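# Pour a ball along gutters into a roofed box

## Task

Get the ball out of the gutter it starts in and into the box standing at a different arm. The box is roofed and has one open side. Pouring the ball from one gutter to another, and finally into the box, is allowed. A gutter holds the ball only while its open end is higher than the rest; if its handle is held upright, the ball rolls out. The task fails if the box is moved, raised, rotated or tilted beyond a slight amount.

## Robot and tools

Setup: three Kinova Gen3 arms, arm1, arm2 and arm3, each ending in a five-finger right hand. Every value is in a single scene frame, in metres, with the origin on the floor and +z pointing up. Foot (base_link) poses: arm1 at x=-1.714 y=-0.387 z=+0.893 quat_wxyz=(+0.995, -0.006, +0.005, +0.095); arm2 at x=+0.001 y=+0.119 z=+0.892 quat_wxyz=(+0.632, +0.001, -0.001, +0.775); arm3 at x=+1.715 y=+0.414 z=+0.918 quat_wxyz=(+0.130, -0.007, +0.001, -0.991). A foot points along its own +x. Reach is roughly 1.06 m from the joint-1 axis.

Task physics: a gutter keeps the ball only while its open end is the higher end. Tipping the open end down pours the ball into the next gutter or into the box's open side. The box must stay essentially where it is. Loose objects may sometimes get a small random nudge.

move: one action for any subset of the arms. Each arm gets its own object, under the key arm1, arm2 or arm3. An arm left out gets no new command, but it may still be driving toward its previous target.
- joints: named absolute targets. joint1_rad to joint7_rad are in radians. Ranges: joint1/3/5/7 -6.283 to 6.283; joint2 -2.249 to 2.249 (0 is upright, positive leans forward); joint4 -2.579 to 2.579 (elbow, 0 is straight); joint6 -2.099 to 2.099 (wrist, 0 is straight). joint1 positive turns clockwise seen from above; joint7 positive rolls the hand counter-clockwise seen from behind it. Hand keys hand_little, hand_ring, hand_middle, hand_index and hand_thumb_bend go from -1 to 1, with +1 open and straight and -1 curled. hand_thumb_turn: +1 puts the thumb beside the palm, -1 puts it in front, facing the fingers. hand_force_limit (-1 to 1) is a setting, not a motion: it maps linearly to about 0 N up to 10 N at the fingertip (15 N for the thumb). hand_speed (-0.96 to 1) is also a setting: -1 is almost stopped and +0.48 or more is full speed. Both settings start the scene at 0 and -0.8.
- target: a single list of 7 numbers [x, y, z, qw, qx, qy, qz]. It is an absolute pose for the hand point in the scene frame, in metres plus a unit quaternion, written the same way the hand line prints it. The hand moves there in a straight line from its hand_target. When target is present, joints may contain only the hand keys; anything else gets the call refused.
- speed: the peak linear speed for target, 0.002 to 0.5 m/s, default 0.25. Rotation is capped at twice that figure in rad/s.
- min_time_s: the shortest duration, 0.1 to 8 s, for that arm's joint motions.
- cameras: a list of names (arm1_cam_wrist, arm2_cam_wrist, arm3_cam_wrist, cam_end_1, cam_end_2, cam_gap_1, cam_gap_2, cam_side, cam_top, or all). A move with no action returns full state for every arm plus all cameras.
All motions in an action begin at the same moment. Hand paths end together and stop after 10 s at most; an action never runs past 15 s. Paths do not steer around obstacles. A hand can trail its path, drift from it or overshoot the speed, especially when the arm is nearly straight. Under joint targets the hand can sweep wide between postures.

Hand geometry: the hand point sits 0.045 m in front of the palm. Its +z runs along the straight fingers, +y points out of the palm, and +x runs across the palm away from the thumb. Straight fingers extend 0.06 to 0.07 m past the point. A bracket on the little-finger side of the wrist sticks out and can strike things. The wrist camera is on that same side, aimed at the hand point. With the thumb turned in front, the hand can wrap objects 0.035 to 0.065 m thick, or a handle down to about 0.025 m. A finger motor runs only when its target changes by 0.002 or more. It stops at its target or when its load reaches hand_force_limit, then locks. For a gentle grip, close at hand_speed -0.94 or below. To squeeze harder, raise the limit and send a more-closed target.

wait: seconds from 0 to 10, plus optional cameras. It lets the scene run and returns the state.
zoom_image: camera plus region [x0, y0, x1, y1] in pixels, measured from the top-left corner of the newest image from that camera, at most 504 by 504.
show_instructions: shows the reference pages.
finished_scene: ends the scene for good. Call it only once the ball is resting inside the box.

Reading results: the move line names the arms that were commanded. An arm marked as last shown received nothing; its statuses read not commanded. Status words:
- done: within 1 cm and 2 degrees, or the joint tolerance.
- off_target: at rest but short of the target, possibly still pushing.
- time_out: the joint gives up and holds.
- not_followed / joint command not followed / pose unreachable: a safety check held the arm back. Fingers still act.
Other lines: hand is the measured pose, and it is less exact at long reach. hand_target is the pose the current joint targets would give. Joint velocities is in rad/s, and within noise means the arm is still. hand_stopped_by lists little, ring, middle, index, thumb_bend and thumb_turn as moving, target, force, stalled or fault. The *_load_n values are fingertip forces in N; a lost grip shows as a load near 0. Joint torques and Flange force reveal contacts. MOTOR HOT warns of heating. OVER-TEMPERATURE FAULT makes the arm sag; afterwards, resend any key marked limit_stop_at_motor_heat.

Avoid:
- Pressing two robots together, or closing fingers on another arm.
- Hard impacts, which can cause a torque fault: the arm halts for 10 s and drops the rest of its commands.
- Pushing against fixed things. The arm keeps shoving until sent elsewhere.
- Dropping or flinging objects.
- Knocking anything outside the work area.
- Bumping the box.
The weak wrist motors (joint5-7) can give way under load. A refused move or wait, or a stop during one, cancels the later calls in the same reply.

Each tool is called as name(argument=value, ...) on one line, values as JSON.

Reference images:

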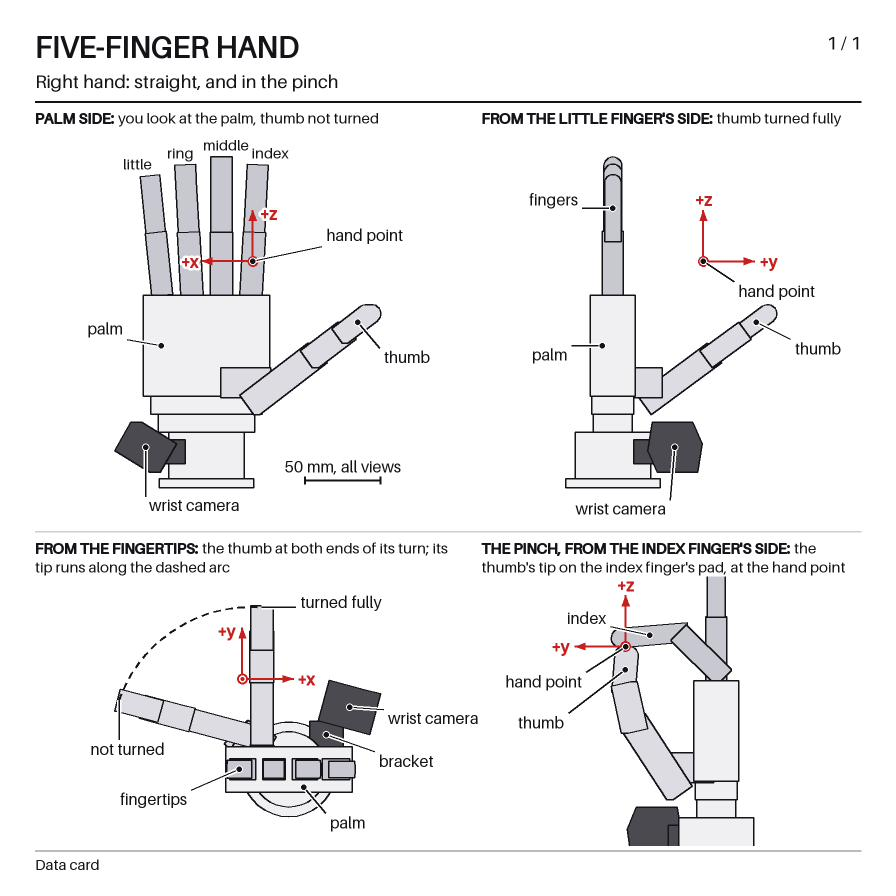

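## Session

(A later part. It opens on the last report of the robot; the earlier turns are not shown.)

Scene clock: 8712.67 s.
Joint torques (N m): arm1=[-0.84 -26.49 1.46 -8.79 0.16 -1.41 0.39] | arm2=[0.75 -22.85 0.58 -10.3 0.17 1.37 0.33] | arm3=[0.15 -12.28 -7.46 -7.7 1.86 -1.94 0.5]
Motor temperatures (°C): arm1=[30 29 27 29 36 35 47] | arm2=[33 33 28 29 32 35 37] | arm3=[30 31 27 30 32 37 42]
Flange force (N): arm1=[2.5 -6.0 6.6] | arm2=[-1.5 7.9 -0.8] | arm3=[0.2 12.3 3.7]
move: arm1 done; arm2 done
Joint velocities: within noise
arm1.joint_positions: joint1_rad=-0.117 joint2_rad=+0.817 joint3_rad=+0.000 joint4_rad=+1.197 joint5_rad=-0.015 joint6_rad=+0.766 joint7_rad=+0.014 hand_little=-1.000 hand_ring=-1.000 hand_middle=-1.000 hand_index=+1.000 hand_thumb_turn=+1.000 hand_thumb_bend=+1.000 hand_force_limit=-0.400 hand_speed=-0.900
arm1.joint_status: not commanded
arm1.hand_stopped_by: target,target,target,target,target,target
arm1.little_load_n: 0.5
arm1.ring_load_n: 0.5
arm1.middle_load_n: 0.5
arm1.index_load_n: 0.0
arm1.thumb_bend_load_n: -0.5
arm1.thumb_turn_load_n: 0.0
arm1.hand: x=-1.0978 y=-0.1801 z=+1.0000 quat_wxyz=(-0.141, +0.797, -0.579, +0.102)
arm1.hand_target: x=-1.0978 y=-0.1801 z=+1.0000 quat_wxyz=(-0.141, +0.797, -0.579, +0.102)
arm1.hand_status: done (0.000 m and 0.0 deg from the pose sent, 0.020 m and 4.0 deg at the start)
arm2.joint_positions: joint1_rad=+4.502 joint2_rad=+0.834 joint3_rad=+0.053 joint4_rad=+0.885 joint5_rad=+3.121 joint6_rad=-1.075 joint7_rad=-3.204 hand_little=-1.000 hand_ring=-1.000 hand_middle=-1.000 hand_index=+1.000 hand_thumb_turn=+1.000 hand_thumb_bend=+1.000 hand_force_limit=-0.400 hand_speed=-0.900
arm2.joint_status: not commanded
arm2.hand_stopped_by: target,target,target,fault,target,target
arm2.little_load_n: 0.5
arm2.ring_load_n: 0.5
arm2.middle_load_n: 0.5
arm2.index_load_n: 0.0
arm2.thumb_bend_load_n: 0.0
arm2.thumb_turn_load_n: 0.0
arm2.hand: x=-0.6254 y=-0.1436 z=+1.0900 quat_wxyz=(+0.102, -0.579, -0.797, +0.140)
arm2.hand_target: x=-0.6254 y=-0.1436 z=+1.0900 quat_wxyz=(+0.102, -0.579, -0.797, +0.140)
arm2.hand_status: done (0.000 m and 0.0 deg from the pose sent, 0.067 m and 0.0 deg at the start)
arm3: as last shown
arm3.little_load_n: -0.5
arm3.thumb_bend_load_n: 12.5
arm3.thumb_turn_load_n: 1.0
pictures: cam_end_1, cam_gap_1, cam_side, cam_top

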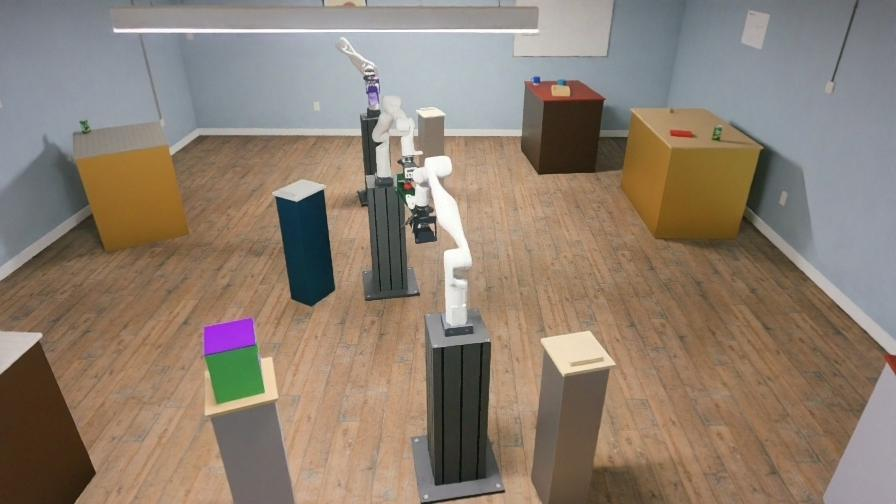

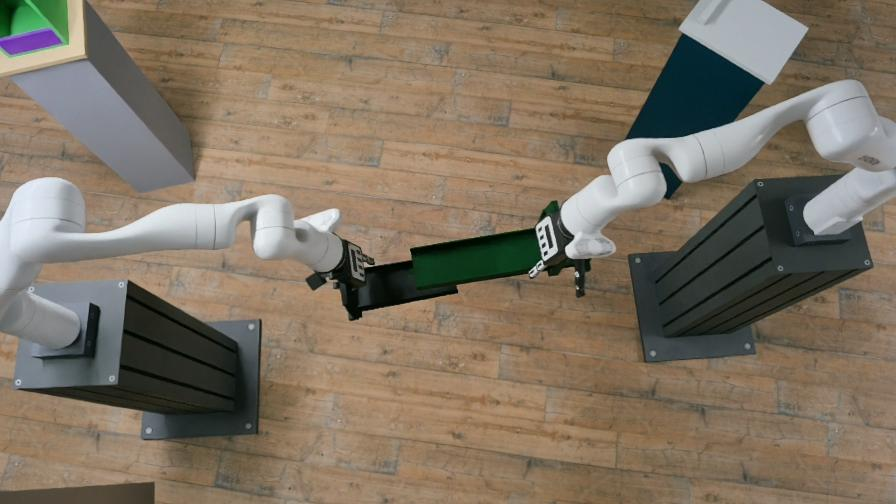

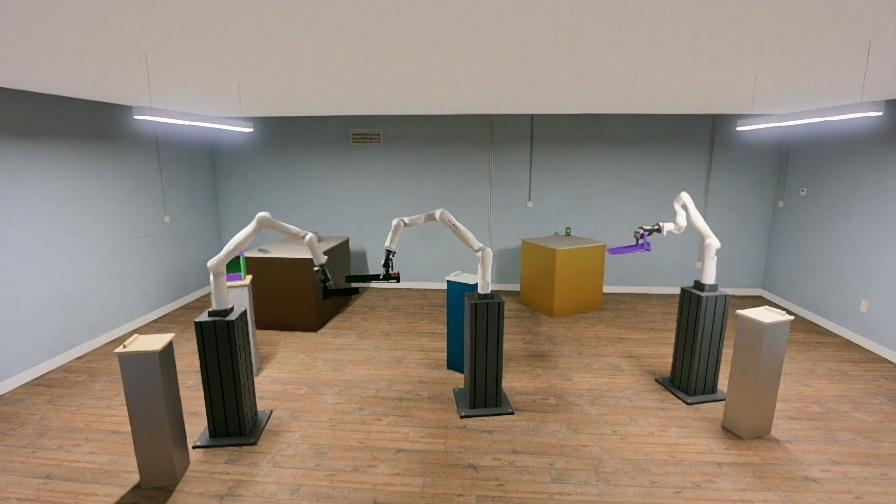

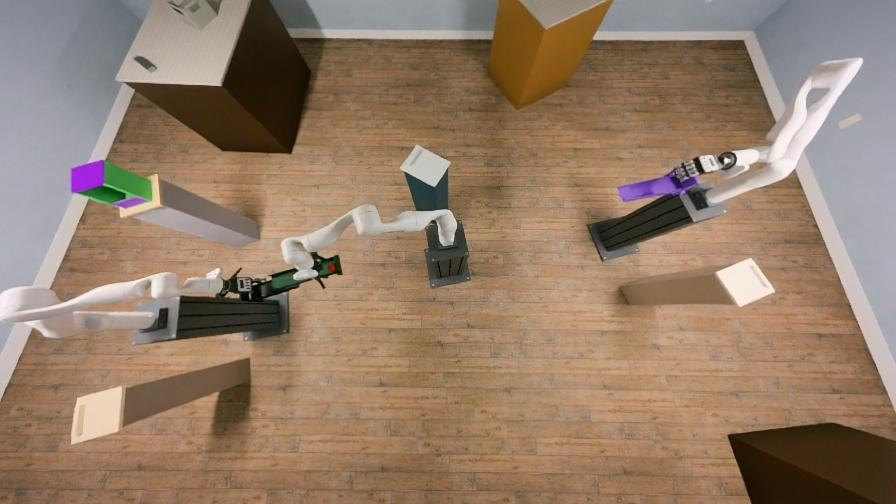

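move(arm2={"target": [-0.6254, -0.1436, 1.0750, -0.10207, 0.57886, 0.79673, -0.14049], "speed": 0.03}, cameras=["cam_side", "cam_gap_1", "arm2_cam_wrist"])

zoom_image(camera="cam_side", region=[310, 250, 410, 310])

zoom_image(camera="cam_gap_1", region=[380, 200, 520, 330])

Scene clock: 8829.50 s.
Joint torques (N m): arm1=[-0.83 -26.48 1.48 -8.71 0.16 -1.43 0.39] | arm2=[0.64 -22.83 0.57 -10.2 0.16 1.3 0.26] | arm3=[0.16 -12.33 -7.49 -7.61 1.88 -1.91 0.5]
Motor temperatures (°C): arm1=[30 30 27 29 36 35 47] | arm2=[33 33 28 29 32 35 37] | arm3=[30 31 27 30 32 37 42]
Flange force (N): arm1=[2.5 -6.4 6.7] | arm2=[-1.2 7.7 -0.9] | arm3=[0.1 12.4 4.0]
move: arm2 done
Joint velocities: within noise
arm1, arm3: as last shown
arm1.thumb_bend_load_n: 0.0
arm2.joint_positions: joint1_rad=+4.502 joint2_rad=+0.841 joint3_rad=+0.052 joint4_rad=+0.918 joint5_rad=+3.121 joint6_rad=-1.034 joint7_rad=-3.205 hand_little=-1.000 hand_ring=-1.000 hand_middle=-1.000 hand_index=+1.000 hand_thumb_turn=+1.000 hand_thumb_bend=+1.000 hand_force_limit=-0.400 hand_speed=-0.900
arm2.joint_status: not commanded
arm2.hand_stopped_by: target,target,target,fault,target,target
arm2.little_load_n: 0.5
arm2.ring_load_n: 0.5
arm2.middle_load_n: 1.0
arm2.index_load_n: 0.0
arm2.thumb_bend_load_n: 0.0
arm2.thumb_turn_load_n: 0.0
arm2.hand: x=-0.6254 y=-0.1436 z=+1.0750 quat_wxyz=(+0.102, -0.579, -0.797, +0.140)
arm2.hand_target: x=-0.6254 y=-0.1436 z=+1.0750 quat_wxyz=(+0.102, -0.579, -0.797, +0.140)
arm2.hand_status: done (0.000 m and 0.0 deg from the pose sent, 0.015 m and 0.0 deg at the start)
arm3.little_load_n: 0.0
arm3.index_load_n: 0.5
pictures: arm2_cam_wrist, cam_gap_1, cam_side

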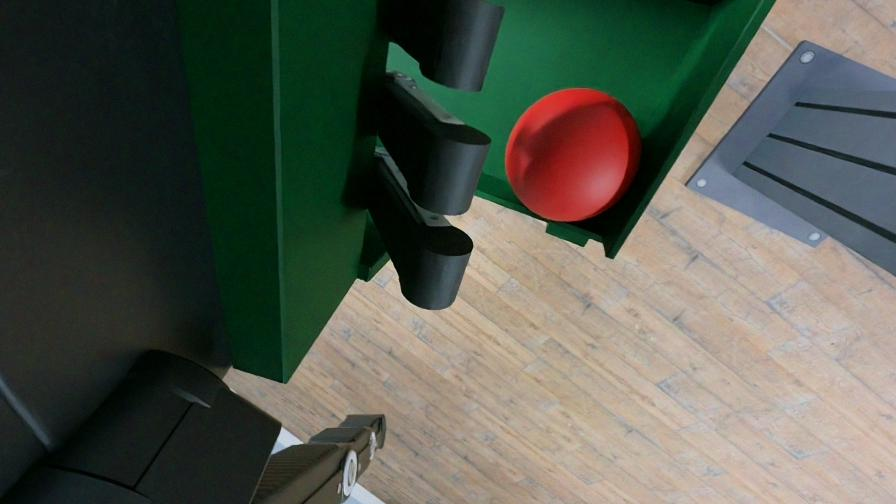

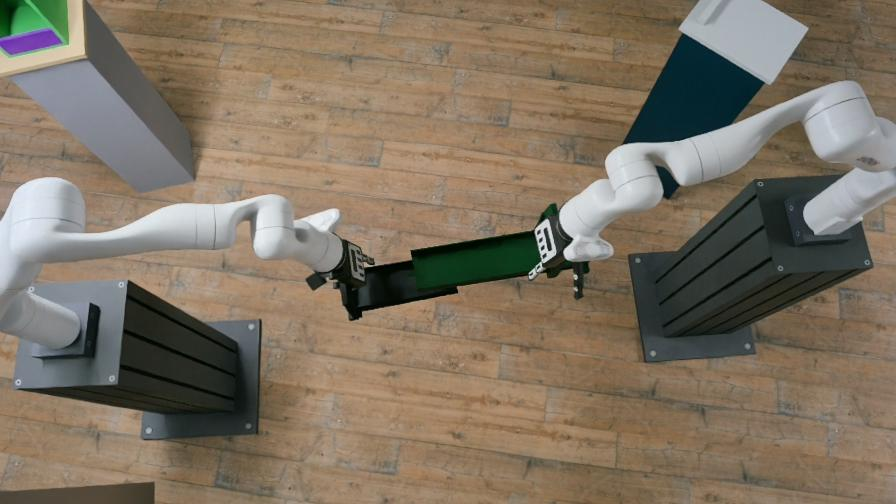

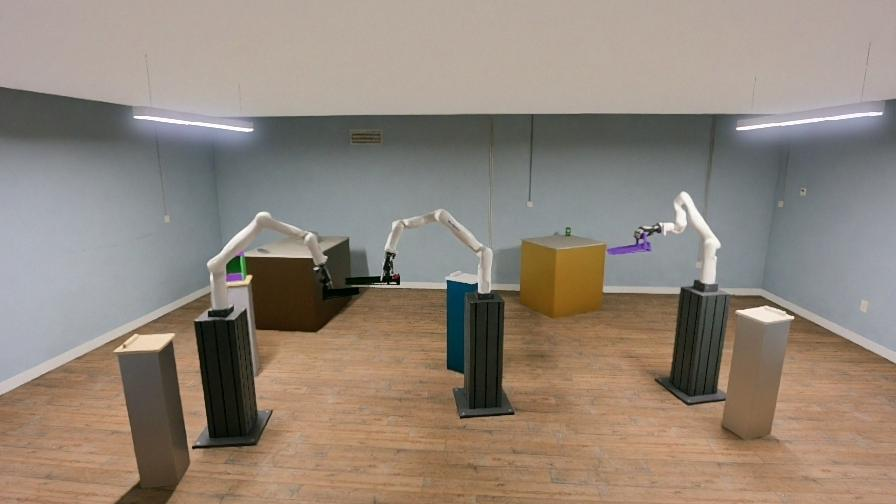

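Scaled by 5.040 from the camera's image (finer frame: 1280x720).

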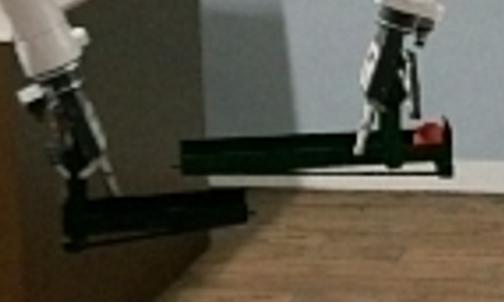

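Scaled by 3.600 from the camera's image (finer frame: 1280x720).

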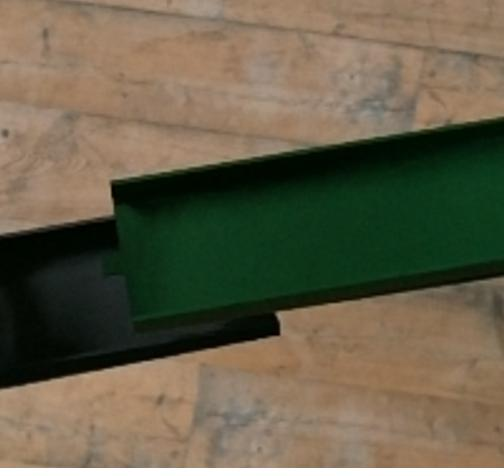

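move(arm2={"target": [-0.6326, -0.1459, 1.1124, -0.06144, 0.58457, 0.80459, -0.08457], "speed": 0.025}, cameras=["cam_side", "cam_gap_1", "arm2_cam_wrist", "arm1_cam_wrist"])

zoom_image(camera="cam_side", region=[310, 250, 410, 310])

Scene clock: 8844.00 s.
Joint torques (N m): arm1=[-0.76 -26.76 1.52 -8.9 0.15 -1.45 0.4] | arm2=[0.69 -24.62 0.47 -9.73 0.06 0.84 0.29] | arm3=[0.17 -12.28 -7.52 -7.61 1.89 -1.94 0.49]
Motor temperatures (°C): arm1=[30 30 27 29 36 35 47] | arm2=[33 33 28 29 32 35 37] | arm3=[30 31 27 30 32 37 42]
Flange force (N): arm1=[2.4 -6.0 7.0] | arm2=no reading | arm3=[0.1 12.3 4.1]
move: arm2 done
Joint velocities: within noise
arm1: as last shown
arm1.ring_load_n: 1.0
arm1.middle_load_n: 1.0
arm1.hand_target: x=-1.0978 y=-0.1801 z=+1.0000 quat_wxyz=(-0.140, +0.797, -0.579, +0.102)
arm2.joint_positions: joint1_rad=+4.520 joint2_rad=+1.057 joint3_rad=+0.060 joint4_rad=+0.334 joint5_rad=+3.098 joint6_rad=-1.542 joint7_rad=-3.201 hand_little=-1.000 hand_ring=-1.000 hand_middle=-1.000 hand_index=+1.000 hand_thumb_turn=+1.000 hand_thumb_bend=+1.000 hand_force_limit=-0.400 hand_speed=-0.900
arm2.joint_status: not commanded
arm2.hand_stopped_by: target,target,target,fault,target,target
arm2.little_load_n: 0.0
arm2.ring_load_n: 0.5
arm2.middle_load_n: 0.5
arm2.index_load_n: 0.0
arm2.thumb_bend_load_n: 0.0
arm2.thumb_turn_load_n: 0.0
arm2.hand: x=-0.6326 y=-0.1459 z=+1.1124 quat_wxyz=(+0.061, -0.585, -0.805, +0.085)
arm2.hand_target: x=-0.6326 y=-0.1459 z=+1.1124 quat_wxyz=(+0.061, -0.585, -0.805, +0.085)
arm2.hand_status: done (0.000 m and 0.0 deg from the pose sent, 0.038 m and 8.0 deg at the start)
arm3.joint_positions: joint1_rad=+1.154 joint2_rad=+0.695 joint3_rad=-1.515 joint4_rad=+2.330 joint5_rad=-0.426 joint6_rad=-1.081 joint7_rad=+0.931 hand_little=+0.000 hand_ring=-0.060 hand_middle=-0.099 hand_index=-0.099 hand_thumb_turn=-1.000 hand_thumb_bend=+0.066 hand_force_limit=+0.400 hand_speed=-0.940
arm3.joint_status: not commanded
arm3.hand_stopped_by: target,target,target,target,force,target
arm3.little_load_n: 0.0
arm3.ring_load_n: -0.5
arm3.middle_load_n: 0.5
arm3.index_load_n: 1.0
arm3.thumb_bend_load_n: 12.5
arm3.thumb_turn_load_n: 0.5
arm3.hand: x=+1.1500 y=+0.3115 z=+1.2700 quat_wxyz=(+0.443, -0.467, -0.555, +0.527)
arm3.hand_target: x=+1.1500 y=+0.3115 z=+1.2700 quat_wxyz=(+0.443, -0.467, -0.555, +0.527)
arm3.hand_status: not commanded
pictures: arm1_cam_wrist, arm2_cam_wrist, cam_gap_1, cam_side

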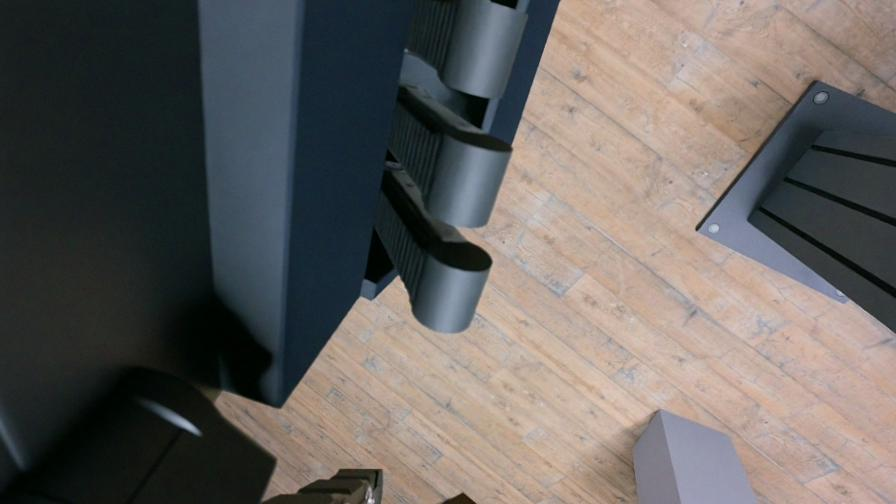

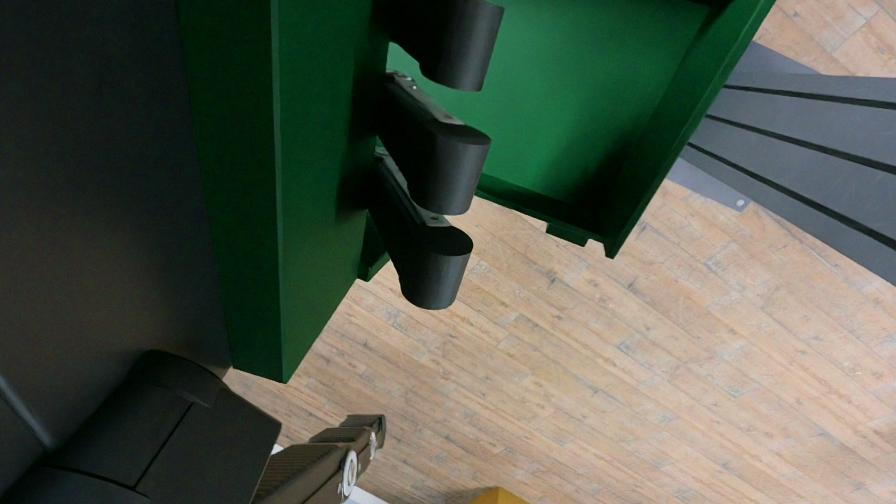

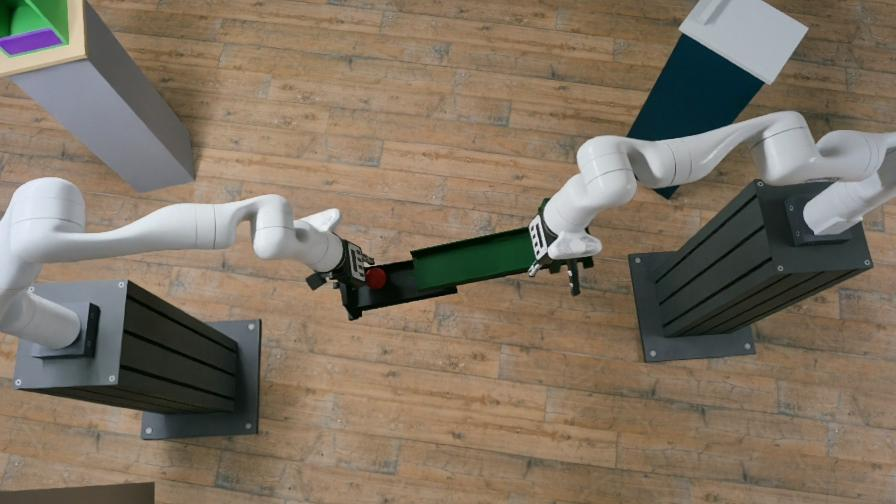

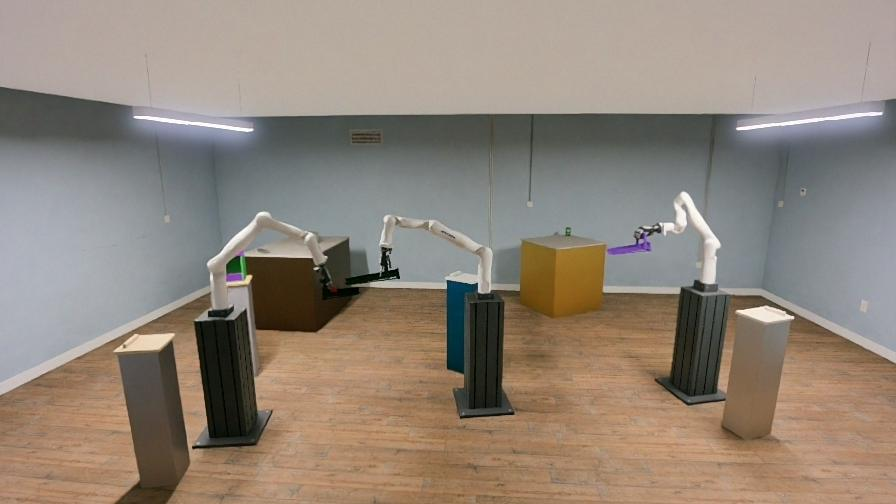

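Scaled by 5.040 from the camera's image (finer frame: 1280x720).

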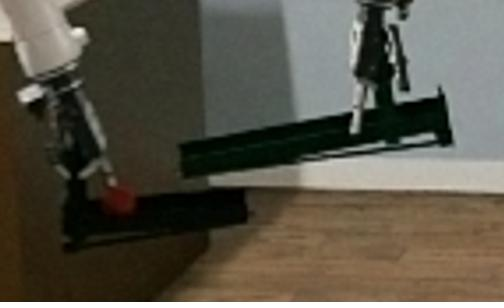

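move(arm2={"target": [-0.5185, -0.1088, 1.1500, -0.06144, 0.58457, 0.80459, -0.08457], "speed": 0.08}, cameras=["cam_gap_1", "arm1_cam_wrist", "cam_side"])

zoom_image(camera="cam_gap_1", region=[300, 200, 500, 340])

Scene clock: 8855.93 s.
Joint torques (N m): arm1=[-0.81 -26.71 1.46 -8.87 0.16 -1.42 0.37] | arm2=[0.69 -18.96 0.42 -9.79 0.11 0.89 0.32] | arm3=[0.18 -12.27 -7.44 -7.61 1.88 -1.95 0.46]
Motor temperatures (°C): arm1=[30 30 27 29 36 35 47] | arm2=[33 33 28 29 32 35 37] | arm3=[30 31 27 30 32 37 42]
Flange force (N): arm1=[2.5 -6.0 7.0] | arm2=[-1.5 7.2 0.5] | arm3=[0.1 12.1 4.0]
move: arm2 done
Joint velocities: within noise
arm1, arm3: as last shown
arm1.middle_load_n: 0.5
arm1.thumb_turn_load_n: -0.5
arm1.hand: x=-1.0978 y=-0.1801 z=+1.0000 quat_wxyz=(-0.140, +0.797, -0.579, +0.102)
arm2.joint_positions: joint1_rad=+4.489 joint2_rad=+0.618 joint3_rad=+0.051 joint4_rad=+1.086 joint5_rad=+3.123 joint6_rad=-1.228 joint7_rad=-3.210 hand_little=-1.000 hand_ring=-1.000 hand_middle=-1.000 hand_index=+1.000 hand_thumb_turn=+1.000 hand_thumb_bend=+1.000 hand_force_limit=-0.400 hand_speed=-0.900
arm2.joint_status: not commanded
arm2.hand_stopped_by: target,target,target,fault,target,target
arm2.little_load_n: 0.5
arm2.ring_load_n: 0.5
arm2.middle_load_n: 0.5
arm2.index_load_n: 0.0
arm2.thumb_bend_load_n: 0.0
arm2.thumb_turn_load_n: 0.0
arm2.hand: x=-0.5185 y=-0.1088 z=+1.1500 quat_wxyz=(+0.061, -0.585, -0.805, +0.085)
arm2.hand_target: x=-0.5185 y=-0.1088 z=+1.1500 quat_wxyz=(+0.061, -0.585, -0.805, +0.085)
arm2.hand_status: done (0.000 m and 0.0 deg from the pose sent, 0.126 m and 0.0 deg at the start)
arm3.ring_load_n: 0.0
arm3.thumb_bend_load_n: 13.0
arm3.thumb_turn_load_n: 1.0
pictures: arm1_cam_wrist, cam_gap_1, cam_side

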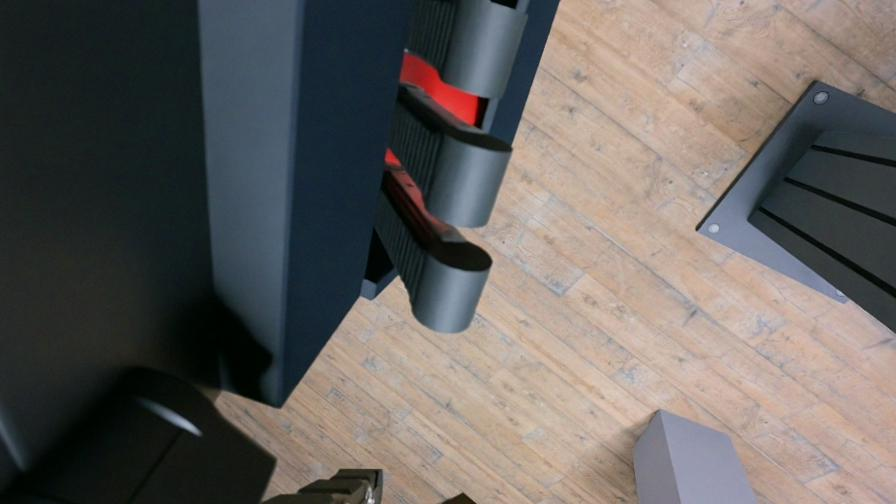

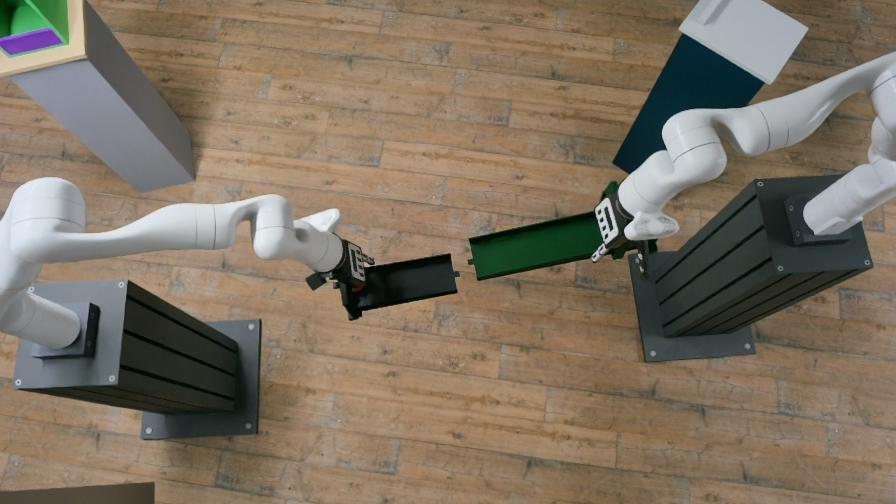

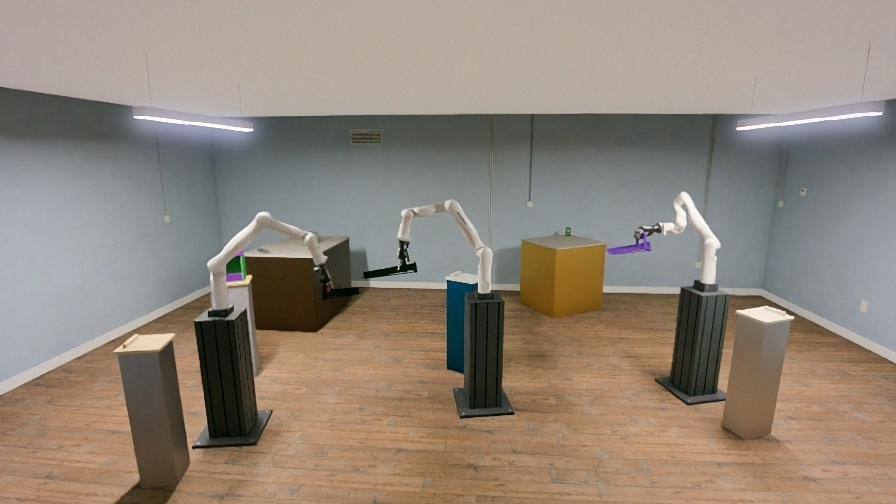

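Scaled by 2.520 from the camera's image (finer frame: 1280x720).

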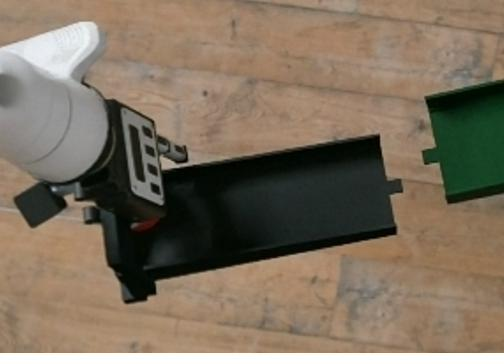

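move(arm1={"target": [-1.1453, -0.1955, 1.0300, -0.20939, 0.78146, -0.56776, 0.15213], "speed": 0.05}, cameras=["cam_gap_1", "arm1_cam_wrist", "cam_side"])

zoom_image(camera="cam_side", region=[200, 200, 400, 320])

Scene clock: 8915.33 s.
Joint torques (N m): arm1=[-0.82 -22.75 1.32 -8.55 0.17 -1.99 0.37] | arm2=[0.7 -18.93 0.39 -9.82 0.06 0.88 0.28] | arm3=[0.14 -12.23 -7.45 -7.61 1.87 -1.92 0.48]
Motor temperatures (°C): arm1=[30 30 27 29 36 35 47] | arm2=[33 33 28 29 32 35 37] | arm3=[30 31 27 30 32 37 42]
Flange force (N): arm1=[4.4 -3.1 7.6] | arm2=[-1.5 7.5 0.6] | arm3=[0.1 12.1 3.8]
move: arm1 done
Joint velocities: within noise
arm1.joint_positions: joint1_rad=-0.108 joint2_rad=+0.581 joint3_rad=-0.012 joint4_rad=+1.617 joint5_rad=-0.012 joint6_rad=+0.408 joint7_rad=+0.015 hand_little=-1.000 hand_ring=-1.000 hand_middle=-1.000 hand_index=+1.000 hand_thumb_turn=+1.000 hand_thumb_bend=+1.000 hand_force_limit=-0.400 hand_speed=-0.900
arm1.joint_status: not commanded
arm1.hand_stopped_by: target,target,target,target,target,target
arm1.little_load_n: 0.5
arm1.ring_load_n: 0.5
arm1.middle_load_n: 1.0
arm1.index_load_n: 0.0
arm1.thumb_bend_load_n: 0.0
arm1.thumb_turn_load_n: 0.0
arm1.hand: x=-1.1453 y=-0.1955 z=+1.0300 quat_wxyz=(-0.209, +0.781, -0.568, +0.152)
arm1.hand_target: x=-1.1453 y=-0.1955 z=+1.0300 quat_wxyz=(-0.209, +0.781, -0.568, +0.152)
arm1.hand_status: done (0.000 m and 0.0 deg from the pose sent, 0.058 m and 10.0 deg at the start)
arm2, arm3: as last shown
arm2.little_load_n: 0.0
arm3.thumb_bend_load_n: 12.5
pictures: arm1_cam_wrist, cam_gap_1, cam_side

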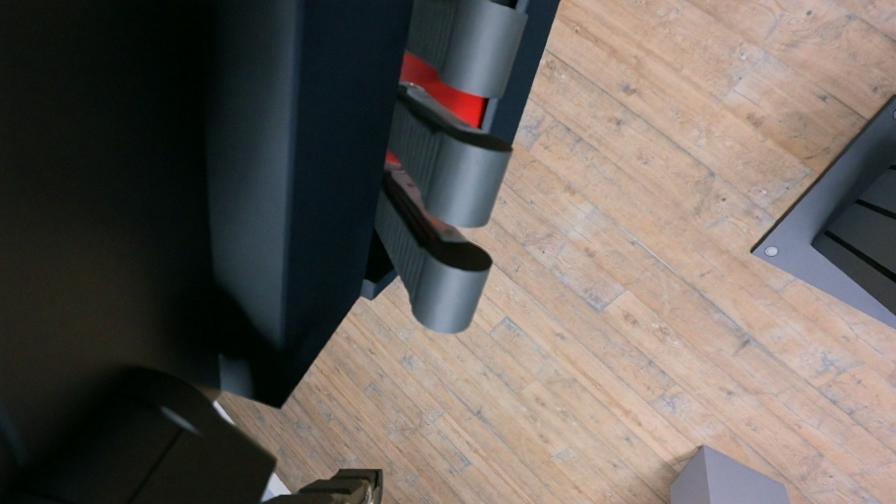

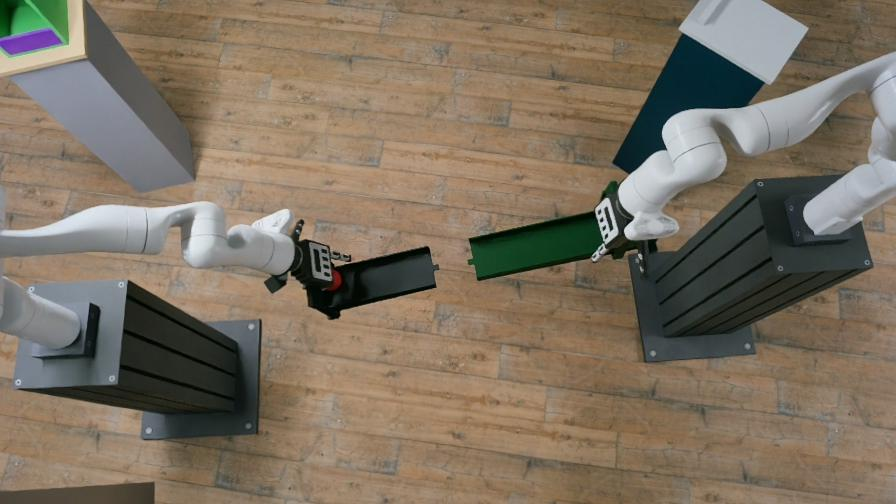

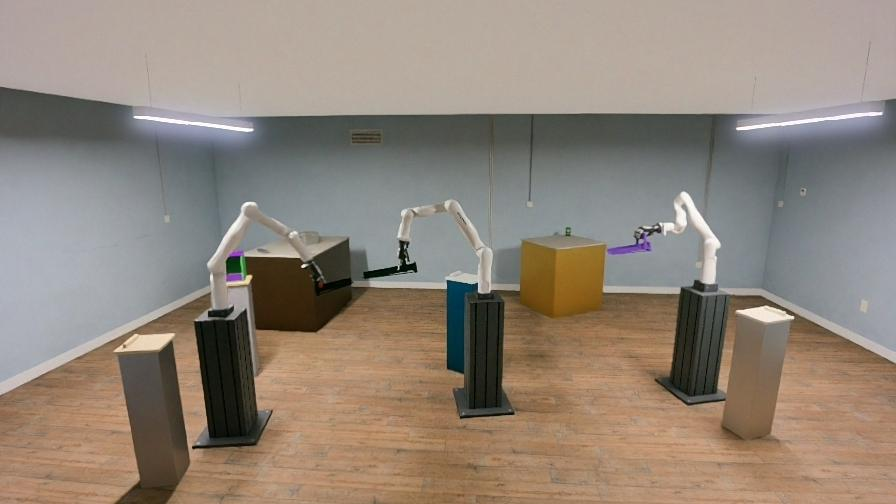

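Scaled by 2.520 from the camera's image (finer frame: 1280x720).

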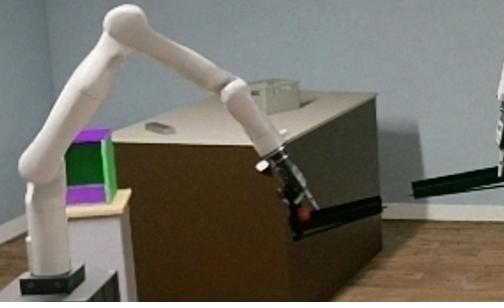

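move(arm1={"target": [-1.2785, -0.2388, 1.1000, -0.20939, 0.78146, -0.56776, 0.15213], "speed": 0.06}, cameras=["cam_gap_1", "arm1_cam_wrist"])

Scene clock: 8924.30 s.
Joint torques (N m): arm1=[-0.94 -15.74 1.15 -8.72 0.17 -1.97 0.38] | arm2=[0.72 -18.93 0.42 -9.75 0.12 0.87 0.29] | arm3=[0.13 -12.27 -7.45 -7.6 1.87 -1.9 0.53]
Motor temperatures (°C): arm1=[30 30 27 29 36 35 47] | arm2=[33 33 28 29 32 35 37] | arm3=[30 31 27 30 32 37 42]
Flange force (N): arm1=[4.5 -2.8 6.9] | arm2=[-1.5 7.2 0.5] | arm3=[0.2 12.2 3.8]
move: arm1 done
Joint velocities: within noise
arm1.joint_positions: joint1_rad=-0.089 joint2_rad=+0.203 joint3_rad=-0.025 joint4_rad=+1.964 joint5_rad=-0.019 joint6_rad=+0.439 joint7_rad=+0.024 hand_little=-1.000 hand_ring=-1.000 hand_middle=-1.000 hand_index=+1.000 hand_thumb_turn=+1.000 hand_thumb_bend=+1.000 hand_force_limit=-0.400 hand_speed=-0.900
arm1.joint_status: not commanded
arm1.hand_stopped_by: target,target,target,target,target,target
arm1.little_load_n: 0.5
arm1.ring_load_n: 1.0
arm1.middle_load_n: 1.0
arm1.index_load_n: -0.5
arm1.thumb_bend_load_n: 0.0
arm1.thumb_turn_load_n: 0.0
arm1.hand: x=-1.2785 y=-0.2388 z=+1.1000 quat_wxyz=(-0.209, +0.781, -0.568, +0.152)
arm1.hand_target: x=-1.2785 y=-0.2388 z=+1.1000 quat_wxyz=(-0.209, +0.781, -0.568, +0.152)
arm1.hand_status: done (0.000 m and 0.0 deg from the pose sent, 0.157 m and 0.0 deg at the start)
arm2, arm3: as last shown
arm2.little_load_n: 0.5
arm2.ring_load_n: 1.0
pictures: arm1_cam_wrist, cam_gap_1

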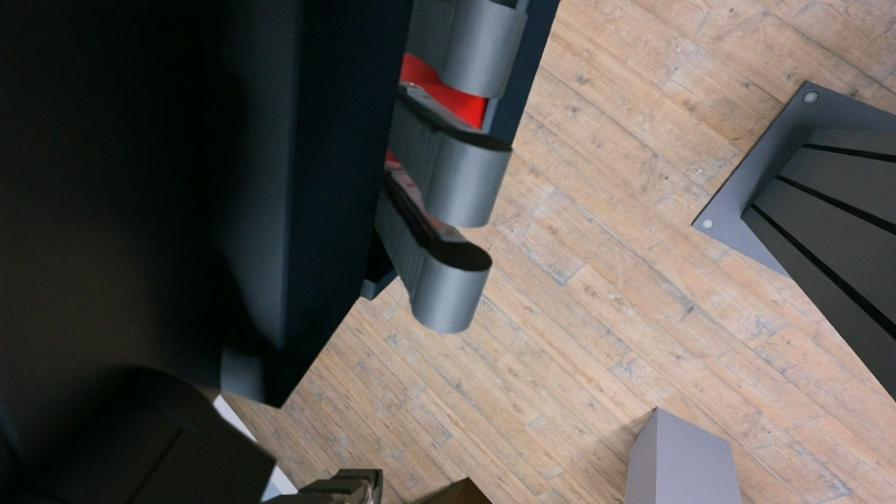

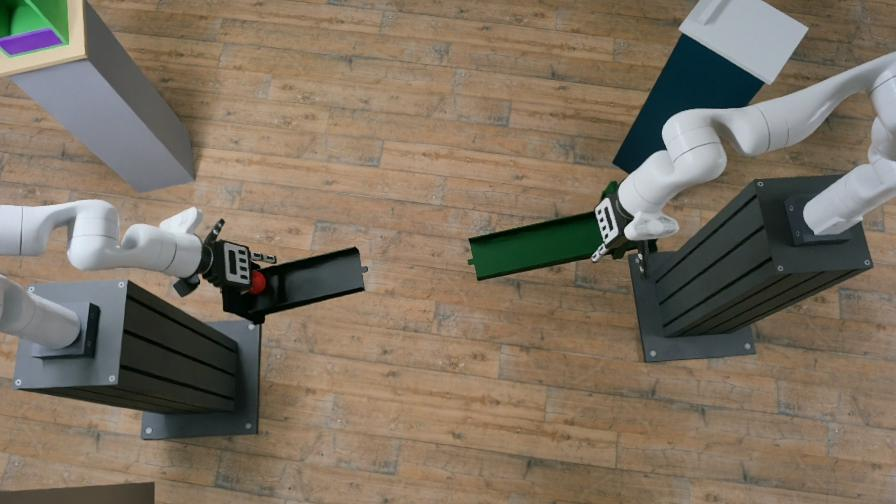

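move(arm1={"joints": {"joint1_rad": -0.9}, "min_time_s": 6}, cameras=["cam_end_1"])

move(arm1={"joints": {"joint1_rad": -1.5}, "min_time_s": 5}, cameras=["cam_end_1", "cam_top", "cam_side", "cam_gap_1", "arm1_cam_wrist"])

Scene clock: 8945.90 s.
Joint torques (N m): arm1=[-0.99 -15.88 1.08 -8.66 0.16 -1.94 0.38] | arm2=[0.71 -18.92 0.39 -9.69 0.14 0.88 0.33] | arm3=[0.14 -12.29 -7.44 -7.6 1.88 -1.92 0.5]
Motor temperatures (°C): arm1=[30 30 27 29 36 35 47] | arm2=[33 33 28 29 32 35 37] | arm3=[30 31 27 30 32 37 42]
Flange force (N): arm1=[4.2 -3.0 7.2] | arm2=[-1.6 6.9 0.3] | arm3=[0.2 12.1 3.9]
move: arm1 done
Joint velocities: within noise
arm1.joint_positions: joint1_rad=-0.900 joint2_rad=+0.203 joint3_rad=-0.025 joint4_rad=+1.964 joint5_rad=-0.019 joint6_rad=+0.439 joint7_rad=+0.024 hand_little=-1.000 hand_ring=-1.000 hand_middle=-1.000 hand_index=+1.000 hand_thumb_turn=+1.000 hand_thumb_bend=+1.000 hand_force_limit=-0.400 hand_speed=-0.900
arm1.joint_status: all done
arm1.hand_stopped_by: target,target,target,target,target,target
arm1.little_load_n: 0.5
arm1.ring_load_n: 0.5
arm1.middle_load_n: 1.0
arm1.index_load_n: 0.0
arm1.thumb_bend_load_n: 0.0
arm1.thumb_turn_load_n: 0.0
arm1.hand: x=-1.5185 y=+0.0300 z=+1.0989 quat_wxyz=(-0.252, +0.942, -0.215, +0.051)
arm1.hand_target: x=-1.5185 y=+0.0300 z=+1.0989 quat_wxyz=(-0.252, +0.942, -0.215, +0.051)
arm1.hand_status: not commanded
arm2, arm3: as last shown
arm2.ring_load_n: 0.5
arm3.middle_load_n: 1.0
arm3.index_load_n: 0.5
arm3.thumb_bend_load_n: 13.0

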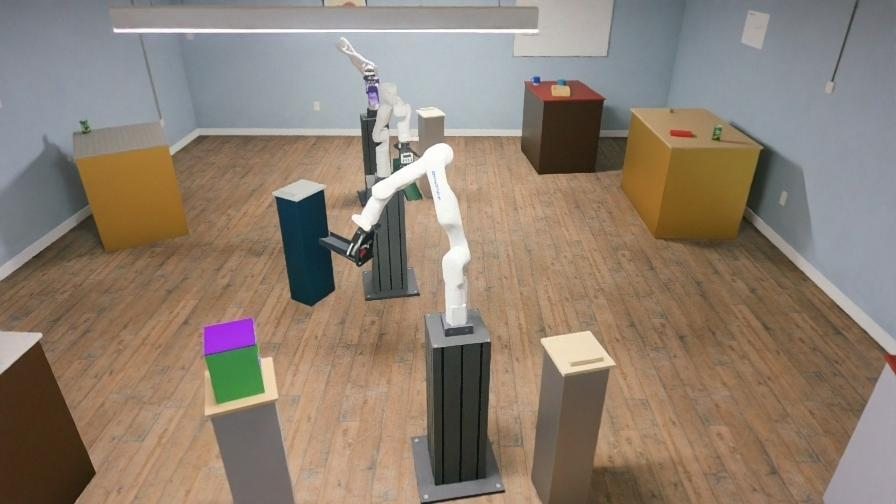

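Scene clock: 8951.20 s.
Joint torques (N m): arm1=[-1.2 -15.83 1.08 -8.74 0.11 -1.99 0.37] | arm2=[0.71 -18.95 0.38 -9.76 0.07 0.83 0.31] | arm3=[0.18 -12.27 -7.47 -7.59 1.87 -1.93 0.5]
Motor temperatures (°C): arm1=[30 30 27 29 36 35 47] | arm2=[33 33 28 29 32 35 37] | arm3=[30 31 27 30 32 37 42]
Flange force (N): arm1=[4.6 -2.8 7.0] | arm2=[-1.5 7.3 0.6] | arm3=[0.0 12.2 4.0]
move: arm1 done
Joint velocities: within noise
arm1.joint_positions: joint1_rad=-1.500 joint2_rad=+0.203 joint3_rad=-0.025 joint4_rad=+1.964 joint5_rad=-0.019 joint6_rad=+0.439 joint7_rad=+0.024 hand_little=-1.000 hand_ring=-1.000 hand_middle=-1.000 hand_index=+1.000 hand_thumb_turn=+1.000 hand_thumb_bend=+1.000 hand_force_limit=-0.400 hand_speed=-0.900
arm1.joint_status: all done
arm1.hand_stopped_by: target,target,target,target,target,target
arm1.little_load_n: 0.5
arm1.ring_load_n: 0.5
arm1.middle_load_n: 0.5
arm1.index_load_n: 0.0
arm1.thumb_bend_load_n: 0.0
arm1.thumb_turn_load_n: 0.0
arm1.hand: x=-1.7861 y=+0.0669 z=+1.1008 quat_wxyz=(-0.258, +0.963, +0.072, -0.029)
arm1.hand_target: x=-1.7861 y=+0.0668 z=+1.1008 quat_wxyz=(-0.258, +0.963, +0.072, -0.029)
arm1.hand_status: not commanded
arm2, arm3: as last shown
arm3.middle_load_n: 0.5
arm3.thumb_turn_load_n: 0.5
pictures: arm1_cam_wrist, cam_end_1, cam_gap_1, cam_side, cam_top

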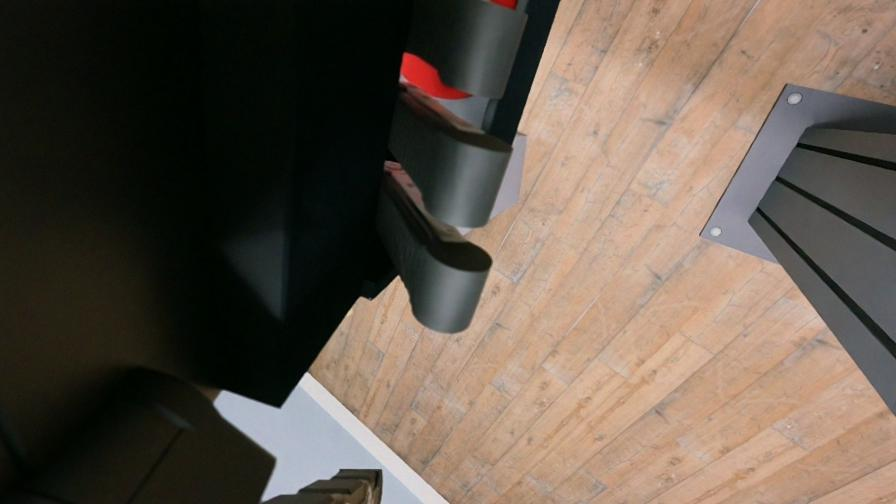

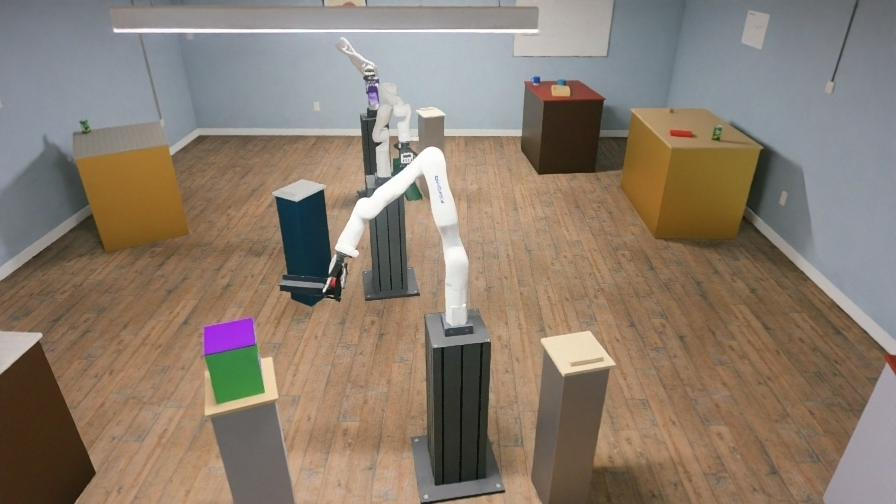

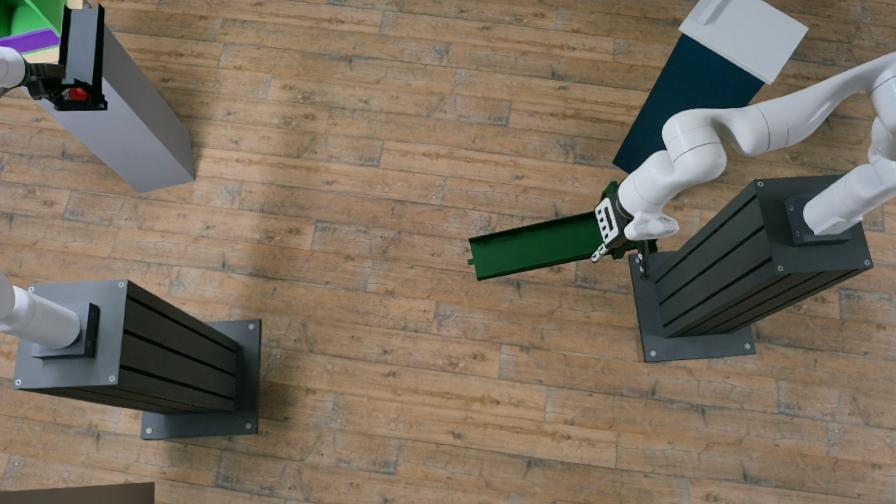

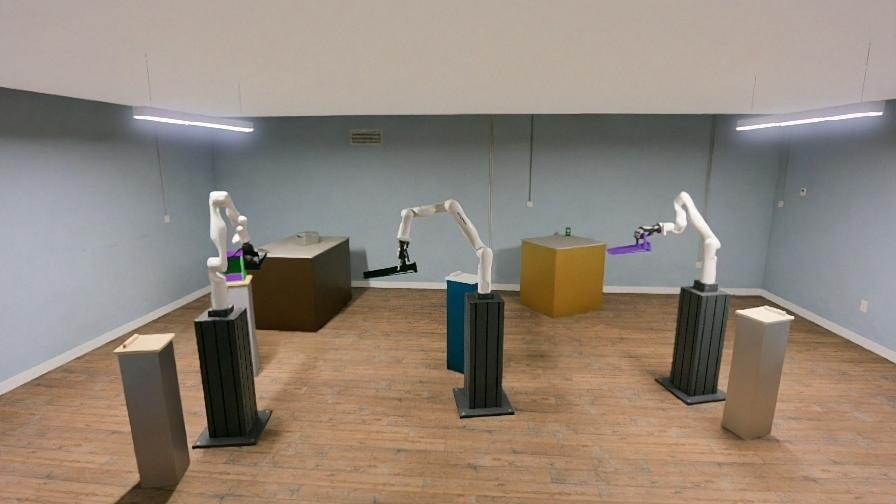

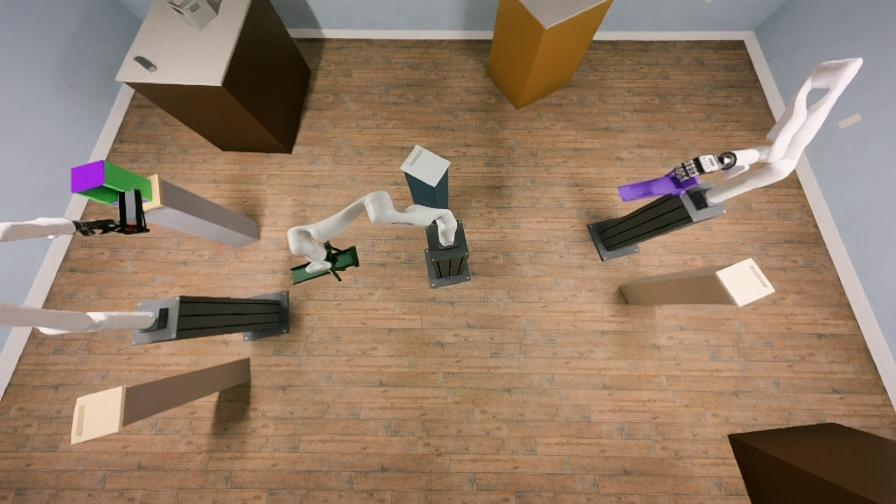

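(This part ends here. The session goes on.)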